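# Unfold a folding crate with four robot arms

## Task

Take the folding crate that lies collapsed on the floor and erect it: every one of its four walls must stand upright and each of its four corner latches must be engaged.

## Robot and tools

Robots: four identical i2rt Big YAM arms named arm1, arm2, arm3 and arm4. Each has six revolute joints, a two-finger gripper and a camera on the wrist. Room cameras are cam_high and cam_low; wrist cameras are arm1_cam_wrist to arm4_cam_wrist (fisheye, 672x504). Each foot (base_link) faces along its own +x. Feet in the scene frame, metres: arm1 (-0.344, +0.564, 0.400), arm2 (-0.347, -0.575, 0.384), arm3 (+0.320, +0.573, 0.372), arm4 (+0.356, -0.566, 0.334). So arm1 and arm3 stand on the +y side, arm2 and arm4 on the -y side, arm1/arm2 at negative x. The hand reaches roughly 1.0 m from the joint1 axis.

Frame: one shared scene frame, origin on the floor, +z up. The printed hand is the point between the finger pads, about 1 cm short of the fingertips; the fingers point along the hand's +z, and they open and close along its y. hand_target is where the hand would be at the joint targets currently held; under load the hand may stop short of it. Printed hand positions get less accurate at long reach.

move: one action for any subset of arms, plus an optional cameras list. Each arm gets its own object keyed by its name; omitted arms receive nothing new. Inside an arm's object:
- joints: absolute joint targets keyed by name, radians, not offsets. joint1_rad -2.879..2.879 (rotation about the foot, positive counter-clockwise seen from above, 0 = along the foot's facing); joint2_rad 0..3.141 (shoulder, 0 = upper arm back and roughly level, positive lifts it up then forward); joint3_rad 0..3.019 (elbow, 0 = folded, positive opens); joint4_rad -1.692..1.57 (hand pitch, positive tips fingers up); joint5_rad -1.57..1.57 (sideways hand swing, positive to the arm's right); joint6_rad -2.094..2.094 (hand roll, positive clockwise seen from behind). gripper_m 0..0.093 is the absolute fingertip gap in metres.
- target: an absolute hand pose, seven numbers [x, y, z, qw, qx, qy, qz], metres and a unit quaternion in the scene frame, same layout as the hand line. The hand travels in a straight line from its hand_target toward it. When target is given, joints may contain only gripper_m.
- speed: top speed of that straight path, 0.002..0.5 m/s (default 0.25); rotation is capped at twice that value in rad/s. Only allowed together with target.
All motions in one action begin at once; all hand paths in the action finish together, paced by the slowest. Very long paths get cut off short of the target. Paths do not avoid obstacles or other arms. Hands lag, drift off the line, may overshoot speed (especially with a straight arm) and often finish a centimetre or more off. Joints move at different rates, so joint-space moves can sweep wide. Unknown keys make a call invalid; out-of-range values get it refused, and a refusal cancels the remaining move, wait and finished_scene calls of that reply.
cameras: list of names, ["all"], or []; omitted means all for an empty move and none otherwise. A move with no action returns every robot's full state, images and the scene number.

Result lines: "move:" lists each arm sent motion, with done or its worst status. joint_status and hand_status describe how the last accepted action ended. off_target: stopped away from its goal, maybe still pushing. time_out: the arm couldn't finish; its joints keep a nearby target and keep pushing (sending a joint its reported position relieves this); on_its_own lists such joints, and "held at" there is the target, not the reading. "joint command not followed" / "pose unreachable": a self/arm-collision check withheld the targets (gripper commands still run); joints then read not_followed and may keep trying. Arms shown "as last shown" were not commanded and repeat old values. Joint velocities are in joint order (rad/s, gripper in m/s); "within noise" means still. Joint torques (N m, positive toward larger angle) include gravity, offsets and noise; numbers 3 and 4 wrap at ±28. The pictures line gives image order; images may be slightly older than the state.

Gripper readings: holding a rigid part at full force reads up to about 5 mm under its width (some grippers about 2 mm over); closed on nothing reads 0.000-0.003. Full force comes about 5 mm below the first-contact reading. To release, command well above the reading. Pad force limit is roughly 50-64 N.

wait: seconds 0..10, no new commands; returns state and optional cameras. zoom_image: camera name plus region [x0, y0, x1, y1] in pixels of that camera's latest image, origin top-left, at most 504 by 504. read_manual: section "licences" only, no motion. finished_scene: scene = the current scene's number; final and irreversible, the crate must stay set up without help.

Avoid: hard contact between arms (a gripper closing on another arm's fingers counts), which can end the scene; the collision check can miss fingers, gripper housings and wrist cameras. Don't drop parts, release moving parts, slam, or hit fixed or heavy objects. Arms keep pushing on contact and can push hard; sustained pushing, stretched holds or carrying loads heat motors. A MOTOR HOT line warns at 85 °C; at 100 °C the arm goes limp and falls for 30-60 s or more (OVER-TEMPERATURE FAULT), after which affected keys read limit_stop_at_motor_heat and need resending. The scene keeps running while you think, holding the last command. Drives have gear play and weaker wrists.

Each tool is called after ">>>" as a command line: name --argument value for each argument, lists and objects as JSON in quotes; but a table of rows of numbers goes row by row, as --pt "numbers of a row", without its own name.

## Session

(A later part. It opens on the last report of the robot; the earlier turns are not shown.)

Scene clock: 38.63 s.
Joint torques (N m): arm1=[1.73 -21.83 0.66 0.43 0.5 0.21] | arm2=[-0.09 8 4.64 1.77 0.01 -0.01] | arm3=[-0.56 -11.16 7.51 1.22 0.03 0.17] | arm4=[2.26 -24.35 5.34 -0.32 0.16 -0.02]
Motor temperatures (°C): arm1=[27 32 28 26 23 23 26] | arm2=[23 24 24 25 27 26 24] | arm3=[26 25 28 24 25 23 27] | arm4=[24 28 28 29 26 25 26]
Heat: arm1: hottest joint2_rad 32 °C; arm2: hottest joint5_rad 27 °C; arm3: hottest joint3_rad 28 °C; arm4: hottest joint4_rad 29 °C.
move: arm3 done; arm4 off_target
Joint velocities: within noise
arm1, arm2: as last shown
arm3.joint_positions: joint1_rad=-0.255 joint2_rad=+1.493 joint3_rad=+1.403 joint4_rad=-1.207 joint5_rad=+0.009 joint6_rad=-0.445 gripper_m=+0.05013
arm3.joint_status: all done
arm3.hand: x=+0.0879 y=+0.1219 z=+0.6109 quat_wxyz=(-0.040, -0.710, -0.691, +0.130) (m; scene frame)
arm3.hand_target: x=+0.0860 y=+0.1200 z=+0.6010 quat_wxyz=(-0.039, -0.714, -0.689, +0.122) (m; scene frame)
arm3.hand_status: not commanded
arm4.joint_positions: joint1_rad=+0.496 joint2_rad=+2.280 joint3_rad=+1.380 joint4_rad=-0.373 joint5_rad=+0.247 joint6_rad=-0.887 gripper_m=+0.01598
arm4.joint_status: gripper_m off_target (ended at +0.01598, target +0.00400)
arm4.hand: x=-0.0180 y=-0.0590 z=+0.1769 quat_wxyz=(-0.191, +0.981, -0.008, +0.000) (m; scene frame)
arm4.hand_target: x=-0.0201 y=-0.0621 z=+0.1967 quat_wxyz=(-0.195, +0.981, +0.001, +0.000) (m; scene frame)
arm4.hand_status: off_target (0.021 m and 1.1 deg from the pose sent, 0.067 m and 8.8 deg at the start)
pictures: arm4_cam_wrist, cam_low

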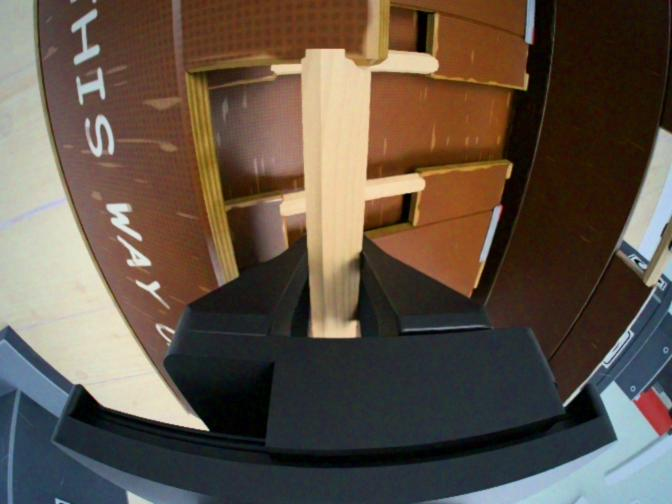

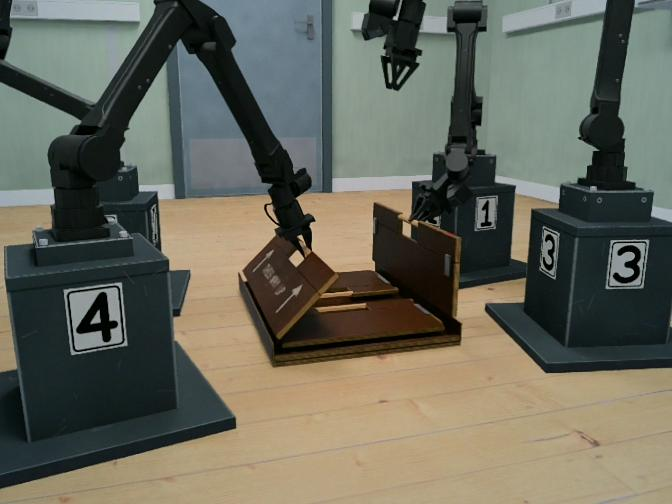

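>>> move --arm4 '{"joints":{"gripper_m":0.004},"target":[-0.02,-0.102,0.226,-0.259,0.966,0,0],"speed":0.1}'

>>> move --arm4 '{"joints":{"gripper_m":0.004},"target":[-0.02,-0.149,0.241,-0.321,0.947,0,0],"speed":0.1}'

>>> move --arm4 '{"joints":{"gripper_m":0.004},"target":[-0.02,-0.176,0.247,-0.3827,0.9239,0,0],"speed":0.1}'

>>> move --arm4 '{"joints":{"gripper_m":0.004},"target":[-0.02,-0.212,0.248,-0.3827,0.9239,0,0],"speed":0.1}' --arm3 '{"target":[0.045,0.01,0.25,0,0.7071,0.7071,0],"speed":0.3,"joints":{"gripper_m":0.05}}' --cameras '["arm3_cam_wrist","cam_low","cam_high"]'

>>> zoom_image --camera "cam_high" --region '[250, 210, 420, 410]'

Scene clock: 42.07 s.
Joint torques (N m): arm1=[2.08 -21.42 0.72 0.44 0.46 0.15] | arm2=[-0.09 8 4.63 1.77 0.01 -0.01] | arm3=[-0.79 -11.28 7.71 1.24 -0.01 0.14] | arm4=[2.37 -22.77 4.71 -0.16 0.12 0.04]
Motor temperatures (°C): arm1=[27 32 28 26 23 23 26] | arm2=[23 24 24 25 27 26 24] | arm3=[26 25 28 24 25 23 27] | arm4=[24 29 28 29 26 25 27]
Heat: arm1: hottest joint2_rad 32 °C; arm2: hottest joint5_rad 27 °C; arm3: hottest joint3_rad 28 °C; arm4: hottest joint2_rad 29 °C.
move: arm4 off_target
Joint velocities: within noise
arm1, arm2: as last shown
arm3.joint_positions: joint1_rad=-0.259 joint2_rad=+1.493 joint3_rad=+1.403 joint4_rad=-1.207 joint5_rad=+0.009 joint6_rad=-0.445 gripper_m=+0.05013
arm3.joint_status: not commanded
arm3.hand: x=+0.0858 y=+0.1229 z=+0.6109 quat_wxyz=(-0.040, -0.711, -0.690, +0.130) (m; scene frame)
arm3.hand_target: x=+0.0839 y=+0.1211 z=+0.6010 quat_wxyz=(-0.039, -0.715, -0.687, +0.122) (m; scene frame)
arm3.hand_status: not commanded
arm4.joint_positions: joint1_rad=+0.565 joint2_rad=+2.168 joint3_rad=+1.208 joint4_rad=-0.226 joint5_rad=+0.361 joint6_rad=-0.851 gripper_m=+0.01600
arm4.joint_status: gripper_m off_target (ended at +0.01601, target +0.00400)
arm4.hand: x=-0.0180 y=-0.0940 z=+0.2076 quat_wxyz=(-0.258, +0.966, -0.009, +0.001) (m; scene frame)
arm4.hand_target: x=-0.0187 y=-0.1004 z=+0.2249 quat_wxyz=(-0.259, +0.966, -0.001, +0.001) (m; scene frame)
arm4.hand_status: off_target (0.020 m and 1.1 deg from the pose sent, 0.065 m and 8.0 deg at the start)
pictures: none

Scene clock: 43.33 s.
Joint torques (N m): arm1=[1.44 -21.36 0.79 0.59 0.49 0.18] | arm2=[-0.03 8.06 4.63 1.77 0.01 -0.01] | arm3=[-0.56 -11.46 7.57 1.26 0.01 0.15] | arm4=[2.49 -20.84 3.86 -0.05 0.29 0.15]
Motor temperatures (°C): arm1=[27 32 28 26 23 23 26] | arm2=[23 24 24 25 27 26 24] | arm3=[26 25 28 24 25 23 27] | arm4=[24 29 28 29 26 25 27]
Heat: arm1: hottest joint2_rad 32 °C; arm2: hottest joint5_rad 27 °C; arm3: hottest joint3_rad 28 °C; arm4: hottest joint2_rad 29 °C.
move: arm4 off_target
Joint velocities: within noise
arm1.joint_positions: joint1_rad=+0.823 joint2_rad=+2.172 joint3_rad=+0.819 joint4_rad=+0.264 joint5_rad=+0.646 joint6_rad=-0.705 gripper_m=+0.01688
arm1.joint_status: not commanded
arm1.hand: x=-0.0012 y=+0.2218 z=+0.2424 quat_wxyz=(+0.003, -0.009, -0.923, +0.385) (m; scene frame)
arm1.hand_target: x=+0.0016 y=+0.2336 z=+0.2528 quat_wxyz=(+0.001, +0.001, -0.924, +0.383) (m; scene frame)
arm1.hand_status: not commanded
arm2, arm3: as last shown
arm4.joint_positions: joint1_rad=+0.652 joint2_rad=+2.087 joint3_rad=+1.052 joint4_rad=-0.075 joint5_rad=+0.482 joint6_rad=-0.808 gripper_m=+0.01610
arm4.joint_status: gripper_m off_target (ended at +0.01611, target +0.00400)
arm4.hand: x=-0.0188 y=-0.1367 z=+0.2280 quat_wxyz=(-0.321, +0.947, -0.009, -0.001) (m; scene frame)
arm4.hand_target: x=-0.0163 y=-0.1451 z=+0.2408 quat_wxyz=(-0.321, +0.947, -0.004, +0.001) (m; scene frame)
arm4.hand_status: off_target (0.018 m and 1.0 deg from the pose sent, 0.064 m and 7.6 deg at the start)
pictures: none

Scene clock: 44.60 s.
Joint torques (N m): arm1=[2.02 -21.36 0.84 0.39 0.53 0.18] | arm2=[-0.09 7.94 4.63 1.77 0.01 -0.01] | arm3=[-0.97 -11.05 7.62 1.26 0.01 0.12] | arm4=[3.02 -19.55 3.3 0.28 0.37 0.1]
Motor temperatures (°C): arm1=[27 32 28 26 23 23 26] | arm2=[23 24 24 25 27 26 24] | arm3=[26 25 28 24 25 23 27] | arm4=[24 29 28 29 26 25 27]
Heat: arm1: hottest joint2_rad 32 °C; arm2: hottest joint5_rad 27 °C; arm3: hottest joint3_rad 28 °C; arm4: hottest joint2_rad 29 °C.
move: arm4 off_target
Joint velocities: within noise
arm1, arm2, arm3: as last shown
arm4.joint_positions: joint1_rad=+0.728 joint2_rad=+2.068 joint3_rad=+0.958 joint4_rad=+0.061 joint5_rad=+0.609 joint6_rad=-0.783 gripper_m=+0.01614
arm4.joint_status: gripper_m off_target (ended at +0.01614, target +0.00400)
arm4.hand: x=-0.0194 y=-0.1651 z=+0.2353 quat_wxyz=(-0.380, +0.925, -0.009, +0.002) (m; scene frame)
arm4.hand_target: x=-0.0189 y=-0.1754 z=+0.2459 quat_wxyz=(-0.381, +0.925, +0.001, +0.003) (m; scene frame)
arm4.hand_status: off_target (0.016 m and 1.1 deg from the pose sent, 0.044 m and 7.6 deg at the start)
pictures: none

Scene clock: 46.83 s.
Joint torques (N m): arm1=[1.85 -21.66 0.81 0.49 0.46 0.18] | arm2=[-0.03 8 4.62 1.76 0.01 -0.01] | arm3=[0.62 -17.03 8.53 -0.01 -0.03 -0.03] | arm4=[4.89 -19.84 2.03 -0.2 0.59 0.35]
Motor temperatures (°C): arm1=[27 32 28 26 23 23 26] | arm2=[23 24 25 25 27 26 24] | arm3=[26 25 28 24 25 23 27] | arm4=[24 29 28 29 26 25 27]
Heat: arm1: hottest joint2_rad 32 °C; arm2: hottest joint5_rad 27 °C; arm3: hottest joint3_rad 28 °C; arm4: hottest joint2_rad 29 °C.
move: arm3 off_target; arm4 off_target
Joint velocities: within noise
arm1, arm2: as last shown
arm3.joint_positions: joint1_rad=-0.253 joint2_rad=+2.274 joint3_rad=+1.582 joint4_rad=-0.883 joint5_rad=+0.006 joint6_rad=-0.438 gripper_m=+0.05013
arm3.joint_status: all done
arm3.hand: x=+0.0431 y=+0.0284 z=+0.2545 quat_wxyz=(+0.003, -0.718, -0.696, -0.002) (m; scene frame)
arm3.hand_target: x=+0.0458 y=+0.0143 z=+0.2501 quat_wxyz=(+0.000, -0.710, -0.704, +0.000) (m; scene frame)
arm3.hand_status: off_target (0.019 m and 1.8 deg from the pose sent, 0.380 m and 15.7 deg at the start)
arm4.joint_positions: joint1_rad=+0.769 joint2_rad=+2.050 joint3_rad=+0.917 joint4_rad=+0.072 joint5_rad=+0.636 joint6_rad=-0.745 gripper_m=+0.01615
arm4.joint_status: gripper_m off_target (ended at +0.01615, target +0.00400)
arm4.hand: x=-0.0194 y=-0.1875 z=+0.2369 quat_wxyz=(-0.386, +0.923, -0.010, +0.000) (m; scene frame)
arm4.hand_target: x=-0.0206 y=-0.2096 z=+0.2478 quat_wxyz=(-0.385, +0.923, +0.003, -0.001) (m; scene frame)
arm4.hand_status: off_target (0.027 m and 1.2 deg from the pose sent, 0.049 m and 1.1 deg at the start)
pictures: arm3_cam_wrist, cam_high, cam_low

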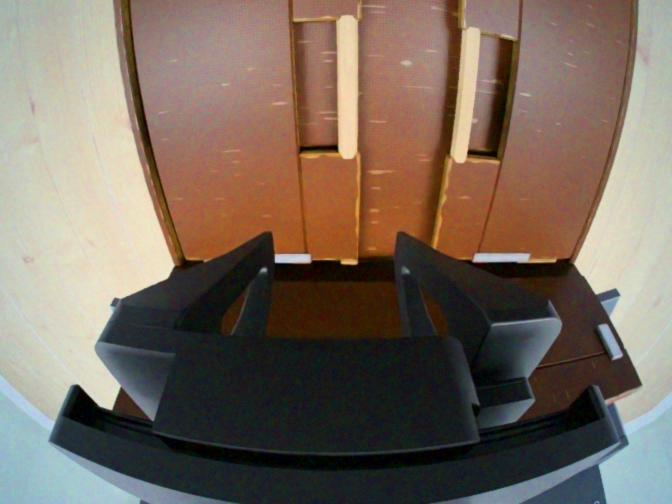

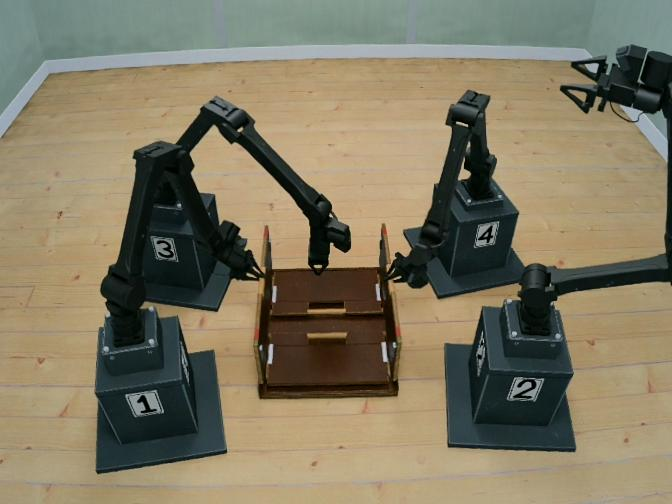

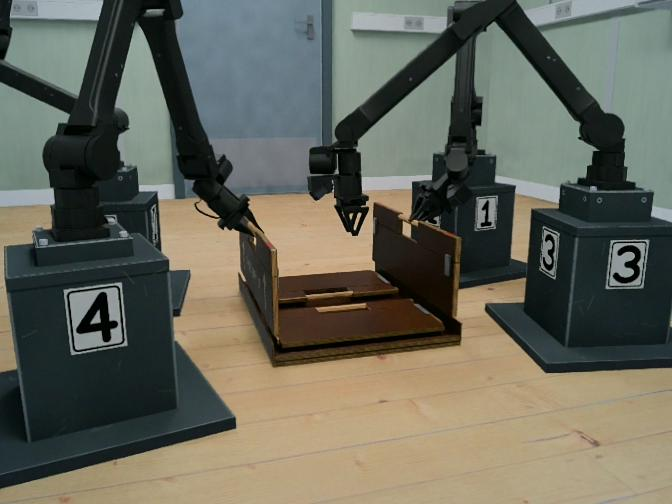

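Scaled by 2.520 from the camera's 672x504 image, which has a finer 960x720 frame.

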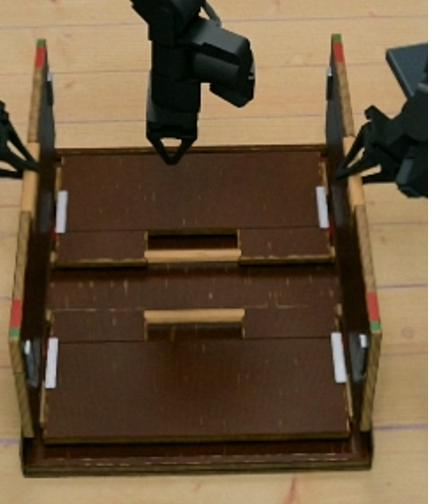

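>>> move --arm3 '{"target":[0.035,-0.011,0.05,0,0.7071,0.7071,0],"joints":{"gripper_m":0.05},"speed":0.15}' --cameras '["arm3_cam_wrist"]'

Scene clock: 50.80 s.
Joint torques (N m): arm1=[2.02 -21.36 0.76 0.39 0.46 0.17] | arm2=[-0.09 8 4.63 1.77 0.01 -0.01] | arm3=[0.5 -18.61 7.23 0.47 -0.02 -0.03] | arm4=[4.84 -19.84 2.04 -0.2 0.59 0.35]
Motor temperatures (°C): arm1=[27 32 28 26 23 23 26] | arm2=[23 24 25 25 27 26 24] | arm3=[26 25 28 23 25 23 27] | arm4=[24 29 28 29 26 25 27]
Heat: arm1: hottest joint2_rad 32 °C; arm2: hottest joint5_rad 27 °C; arm3: hottest joint3_rad 28 °C; arm4: hottest joint2_rad 29 °C.
move: arm3 off_target
Joint velocities: within noise
arm1, arm2, arm4: as last shown
arm3.joint_positions: joint1_rad=-0.253 joint2_rad=+2.710 joint3_rad=+1.851 joint4_rad=-0.718 joint5_rad=+0.006 joint6_rad=-0.447 gripper_m=+0.05013
arm3.joint_status: all done
arm3.hand: x=+0.0298 y=+0.0012 z=+0.0608 quat_wxyz=(+0.003, -0.715, -0.699, -0.003) (m; scene frame)
arm3.hand_target: x=+0.0356 y=-0.0087 z=+0.0505 quat_wxyz=(+0.000, -0.707, -0.707, +0.000) (m; scene frame)
arm3.hand_status: off_target (0.017 m and 1.3 deg from the pose sent, 0.208 m and 1.8 deg at the start)
pictures: arm3_cam_wrist

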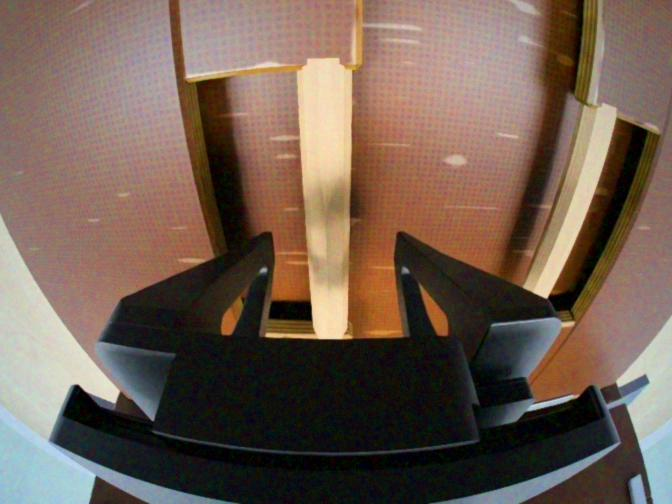

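>>> move --arm3 '{"target":[0.036,-0.012,0.0215,0,0.7071,0.7071,0],"joints":{"gripper_m":0.05},"speed":0.06}' --arm2 '{"joints":{"joint1_rad":-0.33,"joint2_rad":1.45,"joint3_rad":1.4,"joint4_rad":-1.2,"joint5_rad":0.0,"joint6_rad":-0.46,"gripper_m":0.05}}' --cameras '["arm3_cam_wrist"]'

>>> move --arm3 '{"joints":{"gripper_m":0.004}}'

>>> move --arm3 '{"joints":{"gripper_m":0.004},"target":[0.040,-0.012,0.108,-0.0462,0.7056,0.7056,-0.0462],"speed":0.1}' --cameras '["arm3_cam_wrist","cam_low"]'

Scene clock: 54.63 s.
Joint torques (N m): arm1=[1.96 -21.77 0.7 0.28 0.48 0.21] | arm2=[-0.97 -13.39 9.43 0.99 -0.15 -0.12] | arm3=[0.5 -18.43 7.47 0.65 -0.04 0.02] | arm4=[4.89 -19.84 2.03 -0.2 0.59 0.35]
Motor temperatures (°C): arm1=[27 33 28 26 23 23 26] | arm2=[23 25 25 25 27 26 24] | arm3=[26 25 29 23 25 23 27] | arm4=[24 29 27 29 27 25 27]
Heat: arm1: hottest joint2_rad 33 °C; arm2: hottest joint5_rad 27 °C; arm3: hottest joint3_rad 29 °C; arm4: hottest joint2_rad 29 °C.
move: arm2 done; arm3 off_target
Joint velocities: within noise
arm1, arm4: as last shown
arm2.joint_positions: joint1_rad=-0.319 joint2_rad=+1.455 joint3_rad=+1.372 joint4_rad=-1.208 joint5_rad=+0.002 joint6_rad=-0.452 gripper_m=+0.05013
arm2.joint_status: all done
arm2.hand: x=-0.1284 y=-0.1313 z=+0.6291 quat_wxyz=(-0.133, +0.699, -0.701, -0.044) (m; scene frame)
arm2.hand_target: x=-0.1202 y=-0.1245 z=+0.6391 quat_wxyz=(-0.146, +0.697, -0.700, -0.049) (m; scene frame)
arm2.hand_status: not commanded
arm3.joint_positions: joint1_rad=-0.250 joint2_rad=+2.774 joint3_rad=+1.909 joint4_rad=-0.713 joint5_rad=+0.006 joint6_rad=-0.447 gripper_m=+0.05013
arm3.joint_status: all done
arm3.hand: x=+0.0302 y=-0.0027 z=+0.0351 quat_wxyz=(+0.003, -0.714, -0.700, -0.003) (m; scene frame)
arm3.hand_target: x=+0.0364 y=-0.0114 z=+0.0220 quat_wxyz=(+0.000, -0.707, -0.707, +0.000) (m; scene frame)
arm3.hand_status: off_target (0.017 m and 1.2 deg from the pose sent, 0.042 m and 1.3 deg at the start)
pictures: arm3_cam_wrist

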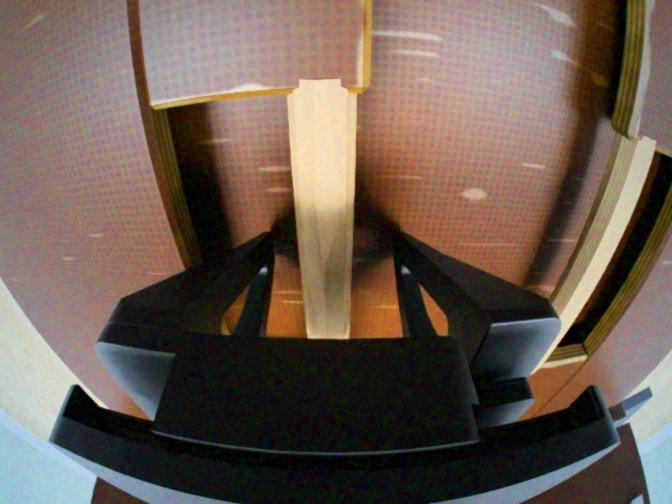

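Scene clock: 55.37 s.
Joint torques (N m): arm1=[1.79 -21.66 0.77 0.46 0.53 0.19] | arm2=[-0.97 -13.45 9.42 0.99 -0.15 -0.12] | arm3=[0.44 -18.32 7.21 0.84 0.22 0.01] | arm4=[4.89 -19.78 2.04 -0.2 0.59 0.35]
Motor temperatures (°C): arm1=[27 33 28 26 23 23 26] | arm2=[23 25 25 25 27 26 24] | arm3=[26 25 29 23 25 23 27] | arm4=[24 29 27 29 27 25 27]
Heat: arm1: hottest joint2_rad 33 °C; arm2: hottest joint5_rad 27 °C; arm3: hottest joint3_rad 29 °C; arm4: hottest joint2_rad 29 °C.
move: arm3 off_target
Joint velocities: within noise
arm1, arm2, arm4: as last shown
arm3.joint_positions: joint1_rad=-0.250 joint2_rad=+2.774 joint3_rad=+1.909 joint4_rad=-0.715 joint5_rad=-0.011 joint6_rad=-0.456 gripper_m=+0.01648
arm3.joint_status: gripper_m off_target (ended at +0.01651, target +0.00400)
arm3.hand: x=+0.0330 y=-0.0037 z=+0.0351 quat_wxyz=(-0.005, -0.710, -0.704, -0.007) (m; scene frame)
arm3.hand_target: x=+0.0377 y=-0.0119 z=+0.0220 quat_wxyz=(-0.004, -0.704, -0.710, -0.001) (m; scene frame)
arm3.hand_status: not commanded
pictures: none

Scene clock: 56.87 s.
Joint torques (N m): arm1=[2.2 -21.89 0.81 0.58 0.53 0.21] | arm2=[-0.97 -13.45 9.4 0.99 -0.15 -0.11] | arm3=[0.56 -24.82 3.37 -0.43 0.09 0.09] | arm4=[4.89 -19.84 2.04 -0.2 0.59 0.35]
Motor temperatures (°C): arm1=[27 33 28 26 23 23 26] | arm2=[23 25 25 25 27 26 24] | arm3=[26 26 29 23 25 23 27] | arm4=[24 29 27 29 27 25 27]
Heat: arm1: hottest joint2_rad 33 °C; arm2: hottest joint5_rad 27 °C; arm3: hottest joint3_rad 29 °C; arm4: hottest joint2_rad 29 °C.
move: arm3 off_target
Joint velocities: within noise
arm1, arm2, arm4: as last shown
arm3.joint_positions: joint1_rad=-0.205 joint2_rad=+2.656 joint3_rad=+1.777 joint4_rad=-0.650 joint5_rad=+0.134 joint6_rad=-0.412 gripper_m=+0.01648
arm3.joint_status: gripper_m off_target (ended at +0.01648, target +0.00400)
arm3.hand: x=+0.0371 y=-0.0032 z=+0.0775 quat_wxyz=(+0.054, -0.710, -0.701, +0.043) (m; scene frame)
arm3.hand_target: x=+0.0414 y=-0.0157 z=+0.1071 quat_wxyz=(+0.048, -0.706, -0.704, +0.052) (m; scene frame)
arm3.hand_status: off_target (0.032 m and 1.2 deg from the pose sent, 0.074 m and 8.4 deg at the start)
pictures: arm3_cam_wrist, cam_low

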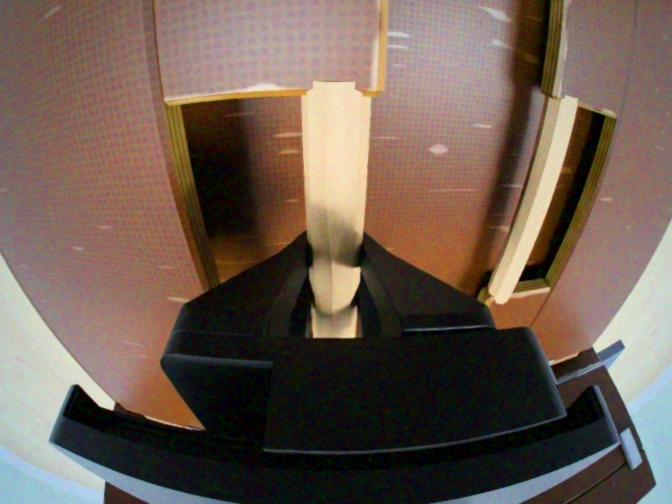

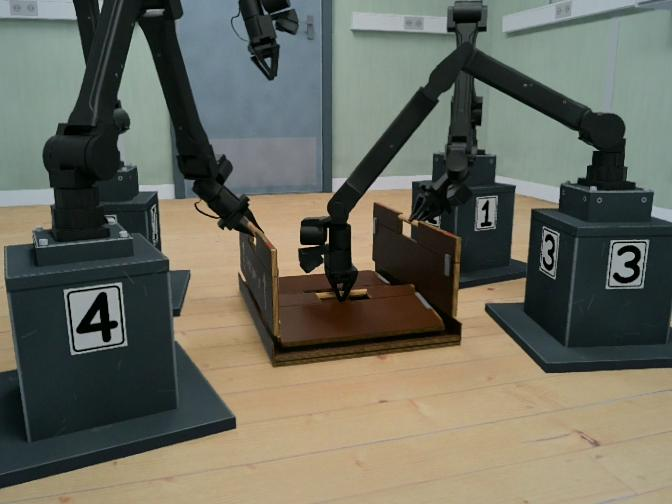

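>>> move --arm3 '{"joints":{"gripper_m":0.004},"target":[0.064,-0.012,0.166,-0.0923,0.701,0.701,-0.0923],"speed":0.1}'

>>> move --arm3 '{"joints":{"gripper_m":0.004},"target":[0.098,-0.012,0.212,-0.138,0.6936,0.6936,-0.138],"speed":0.1}'

>>> move --arm3 '{"joints":{"gripper_m":0.004},"target":[0.145,-0.012,0.250,-0.183,0.683,0.683,-0.183],"speed":0.1}'

>>> move --arm3 '{"joints":{"gripper_m":0.004},"target":[0.192,-0.012,0.264,-0.2273,0.6696,0.6696,-0.2273],"speed":0.1}' --cameras '["cam_high","cam_low"]'

>>> zoom_image --camera "cam_high" --region '[250, 210, 420, 410]'

Scene clock: 60.33 s.
Joint torques (N m): arm1=[1.49 -21.25 0.76 0.39 0.51 0.19] | arm2=[-0.97 -13.39 9.39 0.99 -0.15 -0.11] | arm3=[1.03 -24.23 3.56 -0.43 0.18 0.02] | arm4=[4.84 -19.84 2.03 -0.2 0.59 0.35]
Motor temperatures (°C): arm1=[27 33 28 26 23 23 26] | arm2=[23 25 25 25 27 26 24] | arm3=[26 26 29 23 25 23 27] | arm4=[24 29 27 29 27 25 27]
Heat: arm1: hottest joint2_rad 33 °C; arm2: hottest joint5_rad 27 °C; arm3: hottest joint3_rad 29 °C; arm4: hottest joint2_rad 29 °C.
move: arm3 off_target
Joint velocities: within noise
arm1, arm2, arm4: as last shown
arm3.joint_positions: joint1_rad=-0.146 joint2_rad=+2.513 joint3_rad=+1.644 joint4_rad=-0.627 joint5_rad=+0.252 joint6_rad=-0.353 gripper_m=+0.01649
arm3.joint_status: gripper_m off_target (ended at +0.01648, target +0.00400)
arm3.hand: x=+0.0566 y=-0.0027 z=+0.1351 quat_wxyz=(+0.098, -0.707, -0.695, +0.084) (m; scene frame)
arm3.hand_target: x=+0.0623 y=-0.0124 z=+0.1646 quat_wxyz=(+0.093, -0.701, -0.701, +0.093) (m; scene frame)
arm3.hand_status: off_target (0.033 m and 1.5 deg from the pose sent, 0.093 m and 7.3 deg at the start)
pictures: none

Scene clock: 61.57 s.
Joint torques (N m): arm1=[2.2 -21.83 0.73 0.31 0.46 0.17] | arm2=[-0.91 -13.39 9.39 0.99 -0.15 -0.12] | arm3=[0.38 -23.41 3.9 -0.47 0.29 -0.01] | arm4=[4.89 -19.84 2.03 -0.21 0.59 0.35]
Motor temperatures (°C): arm1=[27 33 28 26 23 23 26] | arm2=[23 25 25 25 27 26 24] | arm3=[26 27 29 23 25 23 27] | arm4=[24 29 27 29 27 25 27]
Heat: arm1: hottest joint2_rad 33 °C; arm2: hottest joint5_rad 27 °C; arm3: hottest joint3_rad 29 °C; arm4: hottest joint2_rad 29 °C.
move: arm3 off_target
Joint velocities: within noise
arm1.joint_positions: joint1_rad=+0.823 joint2_rad=+2.172 joint3_rad=+0.819 joint4_rad=+0.264 joint5_rad=+0.646 joint6_rad=-0.705 gripper_m=+0.01688
arm1.joint_status: not commanded
arm1.hand: x=-0.0012 y=+0.2218 z=+0.2424 quat_wxyz=(+0.003, -0.009, -0.923, +0.385) (m; scene frame)
arm1.hand_target: x=+0.0016 y=+0.2336 z=+0.2528 quat_wxyz=(+0.001, +0.001, -0.924, +0.383) (m; scene frame)
arm1.hand_status: not commanded
arm2, arm4: as last shown
arm3.joint_positions: joint1_rad=-0.064 joint2_rad=+2.409 joint3_rad=+1.547 joint4_rad=-0.623 joint5_rad=+0.382 joint6_rad=-0.274 gripper_m=+0.01619
arm3.joint_status: gripper_m off_target (ended at +0.01619, target +0.00400)
arm3.hand: x=+0.0875 y=-0.0022 z=+0.1795 quat_wxyz=(+0.144, -0.702, -0.686, +0.128) (m; scene frame)
arm3.hand_target: x=+0.0941 y=-0.0109 z=+0.2107 quat_wxyz=(+0.138, -0.695, -0.692, +0.138) (m; scene frame)
arm3.hand_status: off_target (0.036 m and 1.8 deg from the pose sent, 0.088 m and 7.8 deg at the start)
pictures: none

Scene clock: 62.83 s.
Joint torques (N m): arm1=[2.14 -21.48 0.72 0.54 0.51 0.18] | arm2=[-0.97 -13.45 9.4 1.01 -0.15 -0.11] | arm3=[1.96 -23.88 4.29 -0.94 0.09 0.01] | arm4=[4.89 -19.84 2.03 -0.21 0.59 0.35]
Motor temperatures (°C): arm1=[27 33 28 26 23 23 26] | arm2=[23 25 25 25 27 26 24] | arm3=[26 27 29 23 25 23 27] | arm4=[24 29 27 29 27 25 27]
Heat: arm1: hottest joint2_rad 33 °C; arm2: hottest joint5_rad 27 °C; arm3: hottest joint3_rad 29 °C; arm4: hottest joint2_rad 29 °C.
move: arm3 off_target
Joint velocities: within noise
arm1, arm2, arm4: as last shown
arm3.joint_positions: joint1_rad=+0.040 joint2_rad=+2.341 joint3_rad=+1.489 joint4_rad=-0.653 joint5_rad=+0.531 joint6_rad=-0.163 gripper_m=+0.01621
arm3.joint_status: gripper_m off_target (ended at +0.01621, target +0.00400)
arm3.hand: x=+0.1288 y=-0.0020 z=+0.2145 quat_wxyz=(+0.195, -0.692, -0.672, +0.176) (m; scene frame)
arm3.hand_target: x=+0.1443 y=-0.0125 z=+0.2479 quat_wxyz=(+0.184, -0.683, -0.683, +0.184) (m; scene frame)
arm3.hand_status: off_target (0.040 m and 2.3 deg from the pose sent, 0.092 m and 8.0 deg at the start)
pictures: none

Scene clock: 64.13 s.
Joint torques (N m): arm1=[1.9 -21.89 0.65 0.5 0.5 0.19] | arm2=[-0.97 -13.45 9.4 1.01 -0.15 -0.11] | arm3=[2.73 -22.71 4.25 -0.8 -0.06 0.07] | arm4=[4.89 -19.84 2.03 -0.2 0.59 0.35]
Motor temperatures (°C): arm1=[27 33 28 26 23 23 26] | arm2=[23 25 25 25 27 26 24] | arm3=[26 27 29 23 25 23 27] | arm4=[24 29 27 29 27 25 27]
Heat: arm1: hottest joint2_rad 33 °C; arm2: hottest joint5_rad 27 °C; arm3: hottest joint3_rad 29 °C; arm4: hottest joint2_rad 29 °C.
move: arm3 off_target
Joint velocities: within noise
arm1, arm2: as last shown
arm3.joint_positions: joint1_rad=+0.137 joint2_rad=+2.325 joint3_rad=+1.478 joint4_rad=-0.711 joint5_rad=+0.672 joint6_rad=-0.045 gripper_m=+0.01624
arm3.joint_status: gripper_m off_target (ended at +0.01624, target +0.00400)
arm3.hand: x=+0.1661 y=-0.0024 z=+0.2349 quat_wxyz=(+0.242, -0.681, -0.655, +0.222) (m; scene frame)
arm3.hand_target: x=+0.1905 y=-0.0129 z=+0.2632 quat_wxyz=(+0.227, -0.669, -0.670, +0.228) (m; scene frame)
arm3.hand_status: off_target (0.040 m and 2.8 deg from the pose sent, 0.081 m and 7.4 deg at the start)
arm4.joint_positions: joint1_rad=+0.769 joint2_rad=+2.050 joint3_rad=+0.917 joint4_rad=+0.072 joint5_rad=+0.636 joint6_rad=-0.745 gripper_m=+0.01615
arm4.joint_status: not commanded
arm4.hand: x=-0.0194 y=-0.1875 z=+0.2369 quat_wxyz=(-0.386, +0.923, -0.010, +0.000) (m; scene frame)
arm4.hand_target: x=-0.0206 y=-0.2096 z=+0.2478 quat_wxyz=(-0.385, +0.923, +0.003, -0.001) (m; scene frame)
arm4.hand_status: not commanded
pictures: cam_high, cam_low

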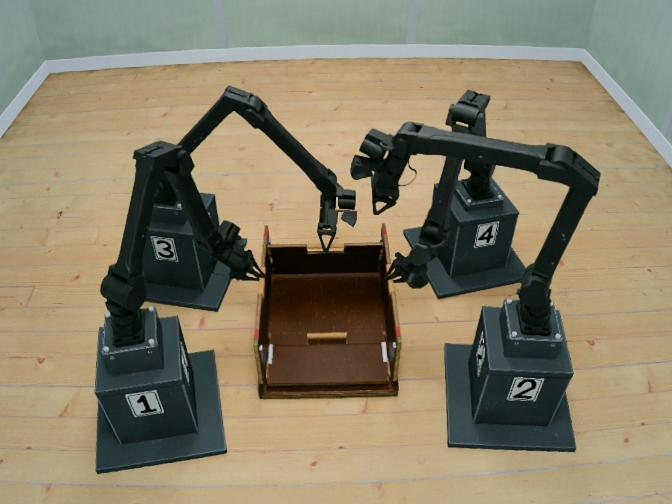

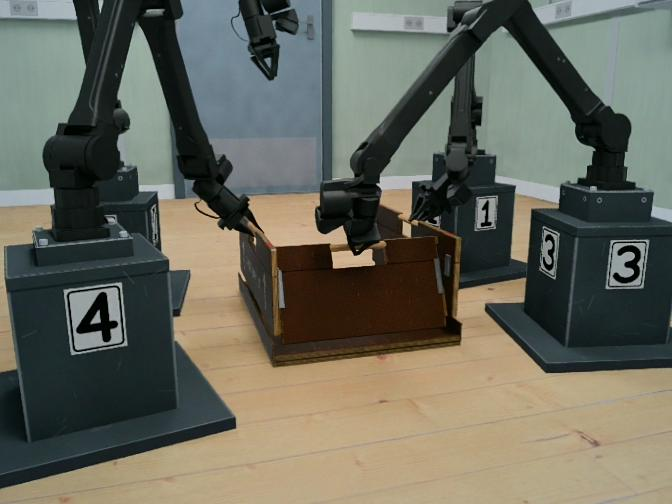

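Scaled by 2.520 from the camera's 672x504 image, which has a finer 960x720 frame.

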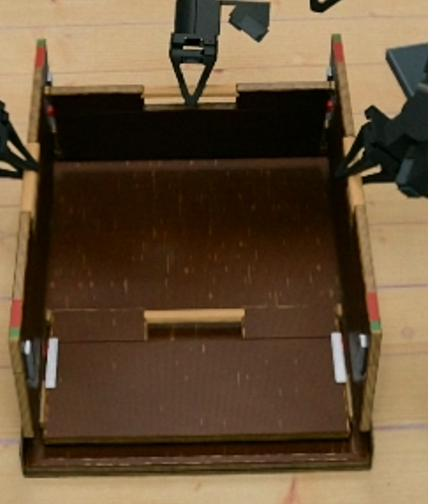

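>>> move --arm3 '{"joints":{"gripper_m":0.004},"target":[0.228,-0.012,0.266,-0.25,0.661,0.661,-0.25],"speed":0.1}'

>>> move --arm3 '{"joints":{"gripper_m":0.004},"target":[0.272,-0.012,0.265,-0.25,0.661,0.661,-0.25],"speed":0.1}'

>>> move --arm3 '{"joints":{"gripper_m":0.004},"target":[0.31,-0.012,0.262,-0.25,0.661,0.661,-0.25],"speed":0.08}' --cameras '["cam_high","cam_low"]'

>>> zoom_image --camera "cam_high" --region '[250, 210, 420, 290]'

>>> zoom_image --camera "cam_low" --region '[225, 190, 470, 370]'

Scene clock: 66.67 s.
Joint torques (N m): arm1=[2.08 -21.25 0.68 0.51 0.52 0.17] | arm2=[-0.97 -13.33 9.39 0.99 -0.15 -0.11] | arm3=[2.78 -21.48 5.41 -1.32 -0.23 0.11] | arm4=[4.89 -19.84 2.02 -0.2 0.59 0.35]
Motor temperatures (°C): arm1=[27 33 28 26 23 23 26] | arm2=[23 25 25 25 27 26 24] | arm3=[26 27 29 23 25 23 27] | arm4=[24 29 27 29 27 25 27]
Heat: arm1: hottest joint2_rad 33 °C; arm2: hottest joint5_rad 27 °C; arm3: hottest joint3_rad 29 °C; arm4: hottest joint2_rad 29 °C.
move: arm3 off_target
Joint velocities: within noise
arm1, arm2, arm4: as last shown
arm3.joint_positions: joint1_rad=+0.212 joint2_rad=+2.323 joint3_rad=+1.478 joint4_rad=-0.767 joint5_rad=+0.749 joint6_rad=+0.053 gripper_m=+0.01626
arm3.joint_status: gripper_m off_target (ended at +0.01626, target +0.00400)
arm3.hand: x=+0.1997 y=-0.0015 z=+0.2447 quat_wxyz=(+0.265, -0.672, -0.645, +0.251) (m; scene frame)
arm3.hand_target: x=+0.2263 y=-0.0119 z=+0.2653 quat_wxyz=(+0.251, -0.661, -0.661, +0.251) (m; scene frame)
arm3.hand_status: off_target (0.037 m and 2.8 deg from the pose sent, 0.070 m and 4.1 deg at the start)
pictures: none

Scene clock: 67.97 s.
Joint torques (N m): arm1=[1.79 -21.36 0.8 0.49 0.48 0.19] | arm2=[-1.03 -13.39 9.39 1.01 -0.15 -0.11] | arm3=[3.96 -19.96 6.6 -1.77 -0.44 0.15] | arm4=[4.89 -19.84 2.26 -0.21 0.37 0.35]
Motor temperatures (°C): arm1=[27 33 28 26 23 23 26] | arm2=[23 25 25 25 27 26 24] | arm3=[26 27 29 23 26 23 27] | arm4=[24 29 27 29 27 25 27]
Heat: arm1: hottest joint2_rad 33 °C; arm2: hottest joint5_rad 27 °C; arm3: hottest joint3_rad 29 °C; arm4: hottest joint2_rad 29 °C.
move: arm3 off_target
Joint velocities: within noise
arm1.joint_positions: joint1_rad=+0.823 joint2_rad=+2.172 joint3_rad=+0.819 joint4_rad=+0.264 joint5_rad=+0.646 joint6_rad=-0.709 gripper_m=+0.01688
arm1.joint_status: not commanded
arm1.hand: x=-0.0012 y=+0.2218 z=+0.2424 quat_wxyz=(+0.004, -0.008, -0.923, +0.385) (m; scene frame)
arm1.hand_target: x=+0.0017 y=+0.2335 z=+0.2528 quat_wxyz=(+0.001, +0.002, -0.923, +0.384) (m; scene frame)
arm1.hand_status: not commanded
arm2.joint_positions: joint1_rad=-0.319 joint2_rad=+1.455 joint3_rad=+1.372 joint4_rad=-1.208 joint5_rad=+0.002 joint6_rad=-0.452 gripper_m=+0.05013
arm2.joint_status: not commanded
arm2.hand: x=-0.1284 y=-0.1313 z=+0.6291 quat_wxyz=(-0.133, +0.699, -0.701, -0.044) (m; scene frame)
arm2.hand_target: x=-0.1202 y=-0.1245 z=+0.6391 quat_wxyz=(-0.146, +0.697, -0.700, -0.049) (m; scene frame)
arm2.hand_status: not commanded
arm3.joint_positions: joint1_rad=+0.281 joint2_rad=+2.323 joint3_rad=+1.490 joint4_rad=-0.837 joint5_rad=+0.749 joint6_rad=+0.141 gripper_m=+0.01626
arm3.joint_status: gripper_m off_target (ended at +0.01627, target +0.00400)
arm3.hand: x=+0.2390 y=-0.0003 z=+0.2488 quat_wxyz=(+0.265, -0.670, -0.646, +0.253) (m; scene frame)
arm3.hand_target: x=+0.2712 y=-0.0117 z=+0.2645 quat_wxyz=(+0.250, -0.659, -0.663, +0.250) (m; scene frame)
arm3.hand_status: off_target (0.039 m and 2.7 deg from the pose sent, 0.076 m and 2.8 deg at the start)
arm4.joint_positions: joint1_rad=+0.769 joint2_rad=+2.050 joint3_rad=+0.914 joint4_rad=+0.072 joint5_rad=+0.642 joint6_rad=-0.745 gripper_m=+0.01616
arm4.joint_status: not commanded
arm4.hand: x=-0.0174 y=-0.1879 z=+0.2366 quat_wxyz=(-0.387, +0.922, -0.010, +0.003) (m; scene frame)
arm4.hand_target: x=-0.0207 y=-0.2097 z=+0.2478 quat_wxyz=(-0.385, +0.923, +0.003, -0.001) (m; scene frame)
arm4.hand_status: not commanded
pictures: none

Scene clock: 69.07 s.
Joint torques (N m): arm1=[2.08 -21.71 0.95 0.51 0.56 0.17] | arm2=[-0.97 -13.45 9.37 0.99 -0.15 -0.11] | arm3=[7 -19.19 7.27 -2.24 -0.37 0.58] | arm4=[4.89 -19.66 2.26 -0.21 0.25 0.35]
Motor temperatures (°C): arm1=[27 33 28 26 23 23 26] | arm2=[23 25 25 25 27 26 24] | arm3=[26 27 29 23 26 23 28] | arm4=[24 29 27 29 27 25 27]
Heat: arm1: hottest joint2_rad 33 °C; arm2: hottest joint5_rad 27 °C; arm3: hottest joint3_rad 29 °C; arm4: hottest joint2_rad 29 °C.
move: arm3 off_target
Joint velocities: arm1=[within noise] | arm2=[within noise] | arm3=[within noise] | arm4=[-0.015 -0.005 -0.051 -0.017 -0.007 -0.037 0.001]
arm1.joint_positions: joint1_rad=+0.823 joint2_rad=+2.172 joint3_rad=+0.819 joint4_rad=+0.264 joint5_rad=+0.646 joint6_rad=-0.710 gripper_m=+0.01688
arm1.joint_status: not commanded
arm1.hand: x=-0.0012 y=+0.2218 z=+0.2424 quat_wxyz=(+0.004, -0.007, -0.923, +0.385) (m; scene frame)
arm1.hand_target: x=+0.0017 y=+0.2335 z=+0.2528 quat_wxyz=(+0.001, +0.003, -0.923, +0.384) (m; scene frame)
arm1.hand_status: not commanded
arm2: as last shown
arm3.joint_positions: joint1_rad=+0.298 joint2_rad=+2.334 joint3_rad=+1.513 joint4_rad=-0.889 joint5_rad=+0.738 joint6_rad=+0.182 gripper_m=+0.01626
arm3.joint_status: gripper_m off_target (ended at +0.01626, target +0.00400)
arm3.hand: x=+0.2499 y=+0.0008 z=+0.2484 quat_wxyz=(+0.269, -0.673, -0.643, +0.245) (m; scene frame)
arm3.hand_target: x=+0.3080 y=-0.0097 z=+0.2607 quat_wxyz=(+0.250, -0.659, -0.664, +0.250) (m; scene frame)
arm3.hand_status: off_target (0.063 m and 3.4 deg from the pose sent, 0.073 m and 2.7 deg at the start)
arm4.joint_positions: joint1_rad=+0.769 joint2_rad=+2.050 joint3_rad=+0.914 joint4_rad=+0.066 joint5_rad=+0.646 joint6_rad=-0.745 gripper_m=+0.01616
arm4.joint_status: not commanded
arm4.hand: x=-0.0159 y=-0.1881 z=+0.2364 quat_wxyz=(-0.387, +0.922, -0.009, +0.007) (m; scene frame)
arm4.hand_target: x=-0.0196 y=-0.2103 z=+0.2470 quat_wxyz=(-0.384, +0.923, +0.004, +0.002) (m; scene frame)
arm4.hand_status: not commanded
pictures: cam_high, cam_low

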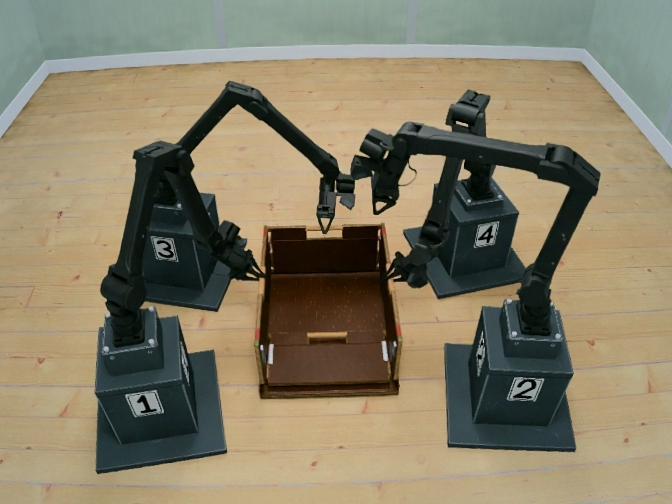

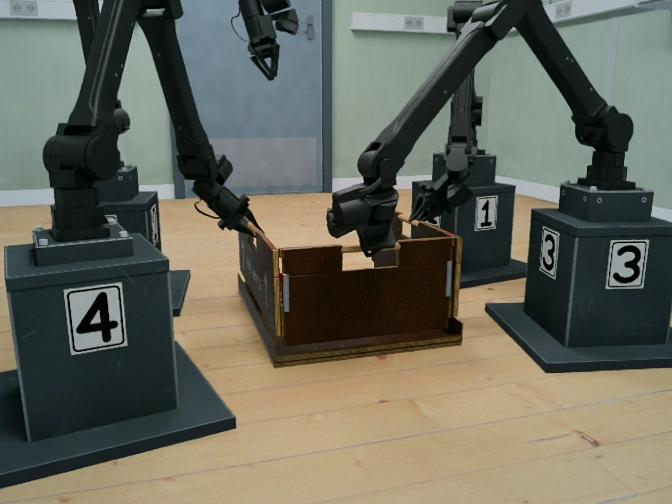

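Scaled by 2.965 from the camera's 672x504 image, which has a finer 960x720 frame.

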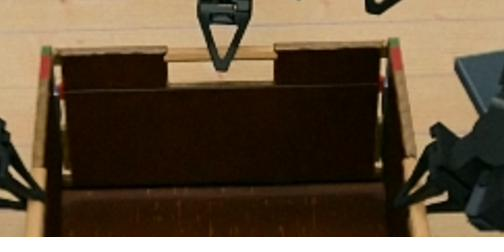

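Scaled by 2.057 from the camera's 672x504 image, which has a finer 960x720 frame.

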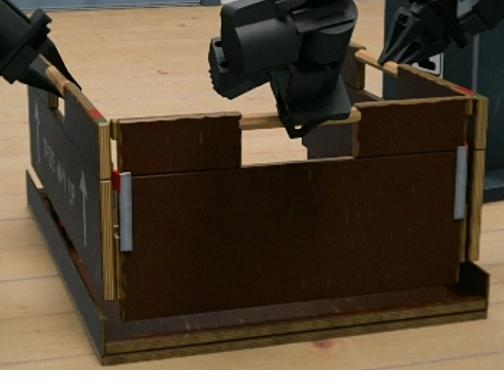

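>>> move --arm3 '{"joints":{"gripper_m":0.004},"target":[0.335,-0.012,0.262,-0.25,0.661,0.661,-0.25],"speed":0.1}'

>>> move --arm3 '{"joints":{"gripper_m":0.004},"target":[0.18,-0.012,0.252,-0.25,0.661,0.661,-0.25],"speed":0.12}' --arm2 '{"target":[-0.062,0.0,0.22,0,0.7071,-0.7071,0],"speed":0.3,"joints":{"gripper_m":0.05}}' --cameras '["cam_high","arm2_cam_wrist"]'

Scene clock: 71.50 s.
Joint torques (N m): arm1=[2.49 -21.25 0.8 0.55 0.49 0.17] | arm2=[-1.03 -13.33 9.4 0.99 -0.15 -0.11] | arm3=[10.17 -19.25 7.2 -2.51 -0.58 0.87] | arm4=[4.89 -19.72 2.26 -0.21 0.25 0.35]
Motor temperatures (°C): arm1=[27 33 28 26 23 23 26] | arm2=[23 25 25 25 27 26 24] | arm3=[26 28 29 23 26 23 28] | arm4=[24 29 27 29 27 25 27]
Heat: arm1: hottest joint2_rad 33 °C; arm2: hottest joint5_rad 27 °C; arm3: hottest joint3_rad 29 °C; arm4: hottest joint2_rad 29 °C.
move: arm3 off_target
Joint velocities: within noise
arm1, arm2, arm4: as last shown
arm3.joint_positions: joint1_rad=+0.298 joint2_rad=+2.343 joint3_rad=+1.532 joint4_rad=-0.923 joint5_rad=+0.738 joint6_rad=+0.202 gripper_m=+0.01626
arm3.joint_status: gripper_m off_target (ended at +0.01626, target +0.00400)
arm3.hand: x=+0.2499 y=+0.0011 z=+0.2487 quat_wxyz=(+0.276, -0.676, -0.639, +0.241) (m; scene frame)
arm3.hand_target: x=+0.3293 y=-0.0079 z=+0.2612 quat_wxyz=(+0.249, -0.660, -0.663, +0.250) (m; scene frame)
arm3.hand_status: off_target (0.087 m and 4.4 deg from the pose sent, 0.087 m and 3.4 deg at the start)
pictures: none

Scene clock: 73.97 s.
Joint torques (N m): arm1=[2.2 -21.6 0.75 0.47 0.49 0.18] | arm2=[-0.44 -24.41 7.87 -0.03 -0.16 -0.12] | arm3=[-8 -18.61 5.26 2.47 1.13 -1.07] | arm4=[4.89 -19.72 2.25 -0.21 0.25 0.35]
Motor temperatures (°C): arm1=[27 33 28 26 23 23 26] | arm2=[23 25 25 25 27 26 24] | arm3=[26 28 29 23 26 23 28] | arm4=[24 29 27 29 27 25 27]
Heat: arm1: hottest joint2_rad 33 °C; arm2: hottest joint5_rad 27 °C; arm3: hottest joint3_rad 29 °C; arm4: hottest joint2_rad 29 °C.
move: arm2 off_target; arm3 off_target
Joint velocities: within noise
arm1, arm4: as last shown
arm2.joint_positions: joint1_rad=-0.319 joint2_rad=+2.412 joint3_rad=+1.657 joint4_rad=-0.849 joint5_rad=+0.002 joint6_rad=-0.452 gripper_m=+0.05013
arm2.joint_status: all done
arm2.hand: x=-0.0732 y=-0.0190 z=+0.2073 quat_wxyz=(+0.015, +0.706, -0.708, +0.007) (m; scene frame)
arm2.hand_target: x=-0.0635 y=-0.0047 z=+0.2199 quat_wxyz=(+0.000, +0.707, -0.707, +0.000) (m; scene frame)
arm2.hand_status: off_target (0.025 m and 1.9 deg from the pose sent, 0.435 m and 16.1 deg at the start)
arm3.joint_positions: joint1_rad=+0.281 joint2_rad=+2.300 joint3_rad=+1.458 joint4_rad=-0.784 joint5_rad=+0.704 joint6_rad=+0.093 gripper_m=+0.01625
arm3.joint_status: gripper_m off_target (ended at +0.01626, target +0.00400)
arm3.hand: x=+0.2449 y=-0.0006 z=+0.2476 quat_wxyz=(+0.242, -0.666, -0.661, +0.245) (m; scene frame)
arm3.hand_target: x=+0.1899 y=-0.0070 z=+0.2521 quat_wxyz=(+0.252, -0.664, -0.660, +0.245) (m; scene frame)
arm3.hand_status: off_target (0.066 m and 1.2 deg from the pose sent, 0.071 m and 4.4 deg at the start)
pictures: arm2_cam_wrist, cam_high

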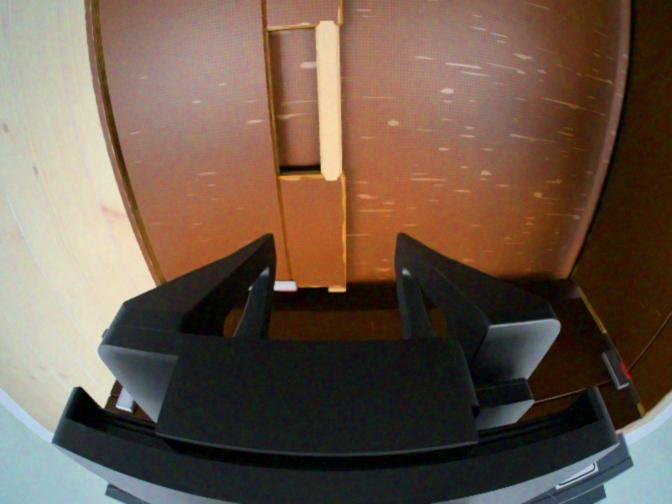

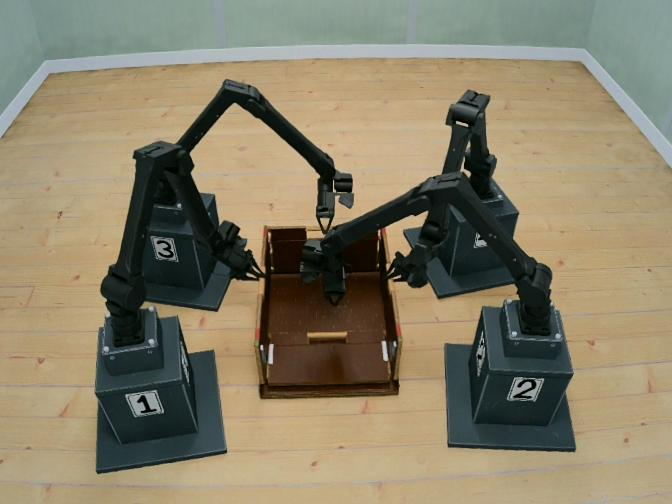

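>>> move --arm3 '{"joints":{"gripper_m":0.004},"target":[0.25,-0.012,0.255,-0.25,0.661,0.661,-0.25],"speed":0.15}'

>>> move --arm3 '{"joints":{"gripper_m":0.07}}' --arm2 '{"target":[-0.071,0.021,0.068,0,0.7071,-0.7071,0],"speed":0.15,"joints":{"gripper_m":0.05}}' --cameras '["arm2_cam_wrist"]'

Scene clock: 77.07 s.
Joint torques (N m): arm1=[1.55 -21.19 0.85 0.51 0.52 0.16] | arm2=[-0.44 -24.47 7.84 -0.08 -0.16 -0.12] | arm3=[0.32 -17.79 7.8 -0.84 1.23 0.03] | arm4=[4.89 -19.72 2.26 -0.23 0.25 0.35]
Motor temperatures (°C): arm1=[27 33 28 26 23 23 26] | arm2=[23 26 26 24 27 26 24] | arm3=[26 28 29 23 26 24 28] | arm4=[24 29 27 29 27 25 28]
Heat: arm1: hottest joint2_rad 33 °C; arm2: hottest joint5_rad 27 °C; arm3: hottest joint3_rad 29 °C; arm4: hottest joint2_rad 29 °C.
move: arm3 off_target
Joint velocities: within noise
arm1, arm2, arm4: as last shown
arm3.joint_positions: joint1_rad=+0.284 joint2_rad=+2.302 joint3_rad=+1.463 joint4_rad=-0.796 joint5_rad=+0.706 joint6_rad=+0.111 gripper_m=+0.01625
arm3.joint_status: gripper_m off_target (ended at +0.01625, target +0.00400)
arm3.hand: x=+0.2464 y=-0.0002 z=+0.2482 quat_wxyz=(+0.243, -0.670, -0.657, +0.245) (m; scene frame)
arm3.hand_target: x=+0.2502 y=-0.0136 z=+0.2551 quat_wxyz=(+0.247, -0.662, -0.661, +0.254) (m; scene frame)
arm3.hand_status: off_target (0.014 m and 1.5 deg from the pose sent, 0.015 m and 1.2 deg at the start)
pictures: none

Scene clock: 79.03 s.
Joint torques (N m): arm1=[1.49 -21.07 0.73 0.49 0.53 0.17] | arm2=[0.91 -24.94 7.21 0.47 -0.13 0.06] | arm3=[0.15 -17.49 7.34 -0.17 0.69 0.09] | arm4=[4.89 -19.72 2.26 -0.23 0.25 0.35]
Motor temperatures (°C): arm1=[27 33 28 26 23 23 26] | arm2=[23 26 26 24 27 26 24] | arm3=[26 28 29 23 26 24 28] | arm4=[24 29 27 29 27 25 28]
Heat: arm1: hottest joint2_rad 33 °C; arm2: hottest joint5_rad 27 °C; arm3: hottest joint3_rad 29 °C; arm4: hottest joint2_rad 29 °C.
move: arm2 off_target; arm3 done
Joint velocities: within noise
arm1, arm4: as last shown
arm2.joint_positions: joint1_rad=-0.296 joint2_rad=+2.739 joint3_rad=+1.883 joint4_rad=-0.746 joint5_rad=+0.001 joint6_rad=-0.443 gripper_m=+0.05013
arm2.joint_status: all done
arm2.hand: x=-0.0778 y=+0.0054 z=+0.0647 quat_wxyz=(+0.014, +0.711, -0.703, +0.006) (m; scene frame)
arm2.hand_target: x=-0.0755 y=+0.0225 z=+0.0690 quat_wxyz=(-0.001, +0.710, -0.704, -0.001) (m; scene frame)
arm2.hand_status: off_target (0.017 m and 1.8 deg from the pose sent, 0.145 m and 1.9 deg at the start)
arm3.joint_positions: joint1_rad=+0.276 joint2_rad=+2.302 joint3_rad=+1.466 joint4_rad=-0.817 joint5_rad=+0.721 joint6_rad=+0.102 gripper_m=+0.06990
arm3.joint_status: all done
arm3.hand: x=+0.2398 y=+0.0031 z=+0.2510 quat_wxyz=(+0.257, -0.665, -0.658, +0.243) (m; scene frame)
arm3.hand_target: x=+0.2454 y=-0.0113 z=+0.2552 quat_wxyz=(+0.252, -0.661, -0.662, +0.249) (m; scene frame)
arm3.hand_status: not commanded
pictures: arm2_cam_wrist

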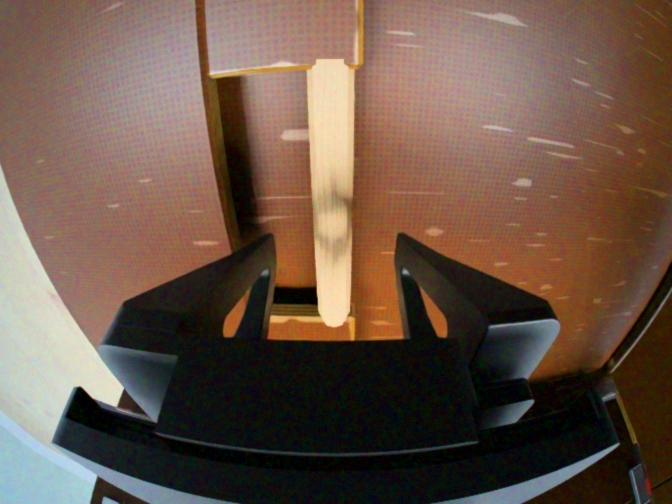

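>>> move --arm2 '{"target":[-0.0735,0.025,0.0375,0,0.7071,-0.7071,0],"speed":0.06,"joints":{"gripper_m":0.05}}' --arm3 '{"target":[0.38,0.05,0.5,-0.25,0.661,0.661,-0.25],"speed":0.2}' --cameras '["arm2_cam_wrist"]'

>>> move --arm2 '{"joints":{"gripper_m":0.004}}'

Scene clock: 82.57 s.
Joint torques (N m): arm1=[1.9 -21.42 0.79 0.57 0.52 0.14] | arm2=[0.44 -24.7 7.24 0.69 -0.09 0.06] | arm3=[-0.32 -16.62 9.7 -0.84 0.34 0.24] | arm4=[4.89 -19.72 2.25 -0.23 0.25 0.35]
Motor temperatures (°C): arm1=[27 33 28 26 23 23 26] | arm2=[23 27 26 24 27 26 24] | arm3=[26 28 29 23 26 23 27] | arm4=[24 29 27 29 27 25 28]
Heat: arm1: hottest joint2_rad 33 °C; arm2: hottest joint2_rad 27 °C; arm3: hottest joint3_rad 29 °C; arm4: hottest joint2_rad 29 °C.
move: arm2 off_target; arm3 off_target
Joint velocities: within noise
arm1, arm4: as last shown
arm2.joint_positions: joint1_rad=-0.296 joint2_rad=+2.809 joint3_rad=+1.950 joint4_rad=-0.746 joint5_rad=+0.001 joint6_rad=-0.433 gripper_m=+0.05013
arm2.joint_status: all done
arm2.hand: x=-0.0764 y=+0.0085 z=+0.0373 quat_wxyz=(+0.016, +0.707, -0.707, +0.006) (m; scene frame)
arm2.hand_target: x=-0.0739 y=+0.0243 z=+0.0379 quat_wxyz=(+0.000, +0.707, -0.707, +0.000) (m; scene frame)
arm2.hand_status: off_target (0.017 m and 1.9 deg from the pose sent, 0.034 m and 1.8 deg at the start)
arm3.joint_positions: joint1_rad=+0.531 joint2_rad=+1.927 joint3_rad=+1.521 joint4_rad=-1.472 joint5_rad=+0.689 joint6_rad=+0.412 gripper_m=+0.06991
arm3.joint_status: not commanded
arm3.hand: x=+0.3712 y=+0.0585 z=+0.4839 quat_wxyz=(+0.267, -0.654, -0.664, +0.244) (m; scene frame)
arm3.hand_target: x=+0.3798 y=+0.0463 z=+0.5001 quat_wxyz=(+0.248, -0.662, -0.660, +0.253) (m; scene frame)
arm3.hand_status: off_target (0.020 m and 2.2 deg from the pose sent, 0.290 m and 1.3 deg at the start)
pictures: arm2_cam_wrist

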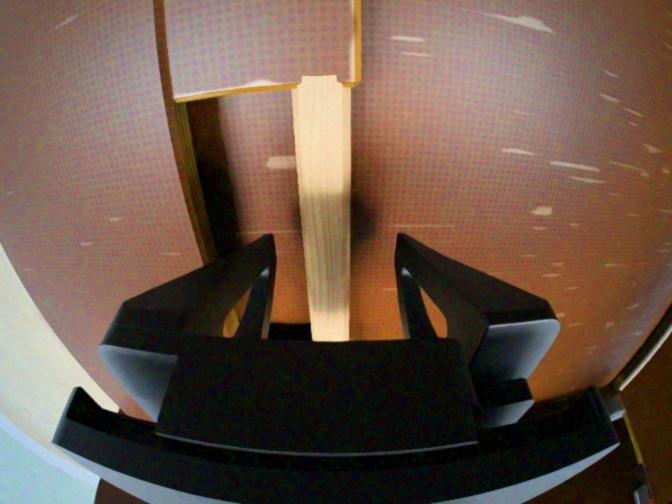

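Scene clock: 83.37 s.
Joint torques (N m): arm1=[1.96 -21.25 0.72 0.54 0.5 0.19] | arm2=[0.32 -24.7 7.24 0.72 0.13 0.06] | arm3=[-0.44 -16.62 9.69 -0.73 0.37 0.25] | arm4=[4.89 -19.72 2.26 -0.23 0.25 0.35]
Motor temperatures (°C): arm1=[27 33 28 26 23 23 26] | arm2=[23 27 26 24 27 26 24] | arm3=[26 28 29 23 26 23 27] | arm4=[24 29 27 29 27 25 28]
Heat: arm1: hottest joint2_rad 33 °C; arm2: hottest joint2_rad 27 °C; arm3: hottest joint3_rad 29 °C; arm4: hottest joint2_rad 29 °C.
move: arm2 off_target
Joint velocities: within noise
arm1, arm4: as last shown
arm2.joint_positions: joint1_rad=-0.295 joint2_rad=+2.809 joint3_rad=+1.950 joint4_rad=-0.748 joint5_rad=-0.012 joint6_rad=-0.433 gripper_m=+0.01652
arm2.joint_status: gripper_m off_target (ended at +0.01656, target +0.00400)
arm2.hand: x=-0.0793 y=+0.0095 z=+0.0373 quat_wxyz=(+0.018, +0.708, -0.706, +0.001) (m; scene frame)
arm2.hand_target: x=-0.0745 y=+0.0245 z=+0.0379 quat_wxyz=(+0.001, +0.706, -0.708, -0.003) (m; scene frame)
arm2.hand_status: not commanded
arm3.joint_positions: joint1_rad=+0.532 joint2_rad=+1.927 joint3_rad=+1.521 joint4_rad=-1.472 joint5_rad=+0.689 joint6_rad=+0.412 gripper_m=+0.06991
arm3.joint_status: not commanded
arm3.hand: x=+0.3720 y=+0.0586 z=+0.4839 quat_wxyz=(+0.267, -0.654, -0.664, +0.245) (m; scene frame)
arm3.hand_target: x=+0.3806 y=+0.0464 z=+0.5001 quat_wxyz=(+0.248, -0.662, -0.661, +0.253) (m; scene frame)
arm3.hand_status: not commanded
pictures: none


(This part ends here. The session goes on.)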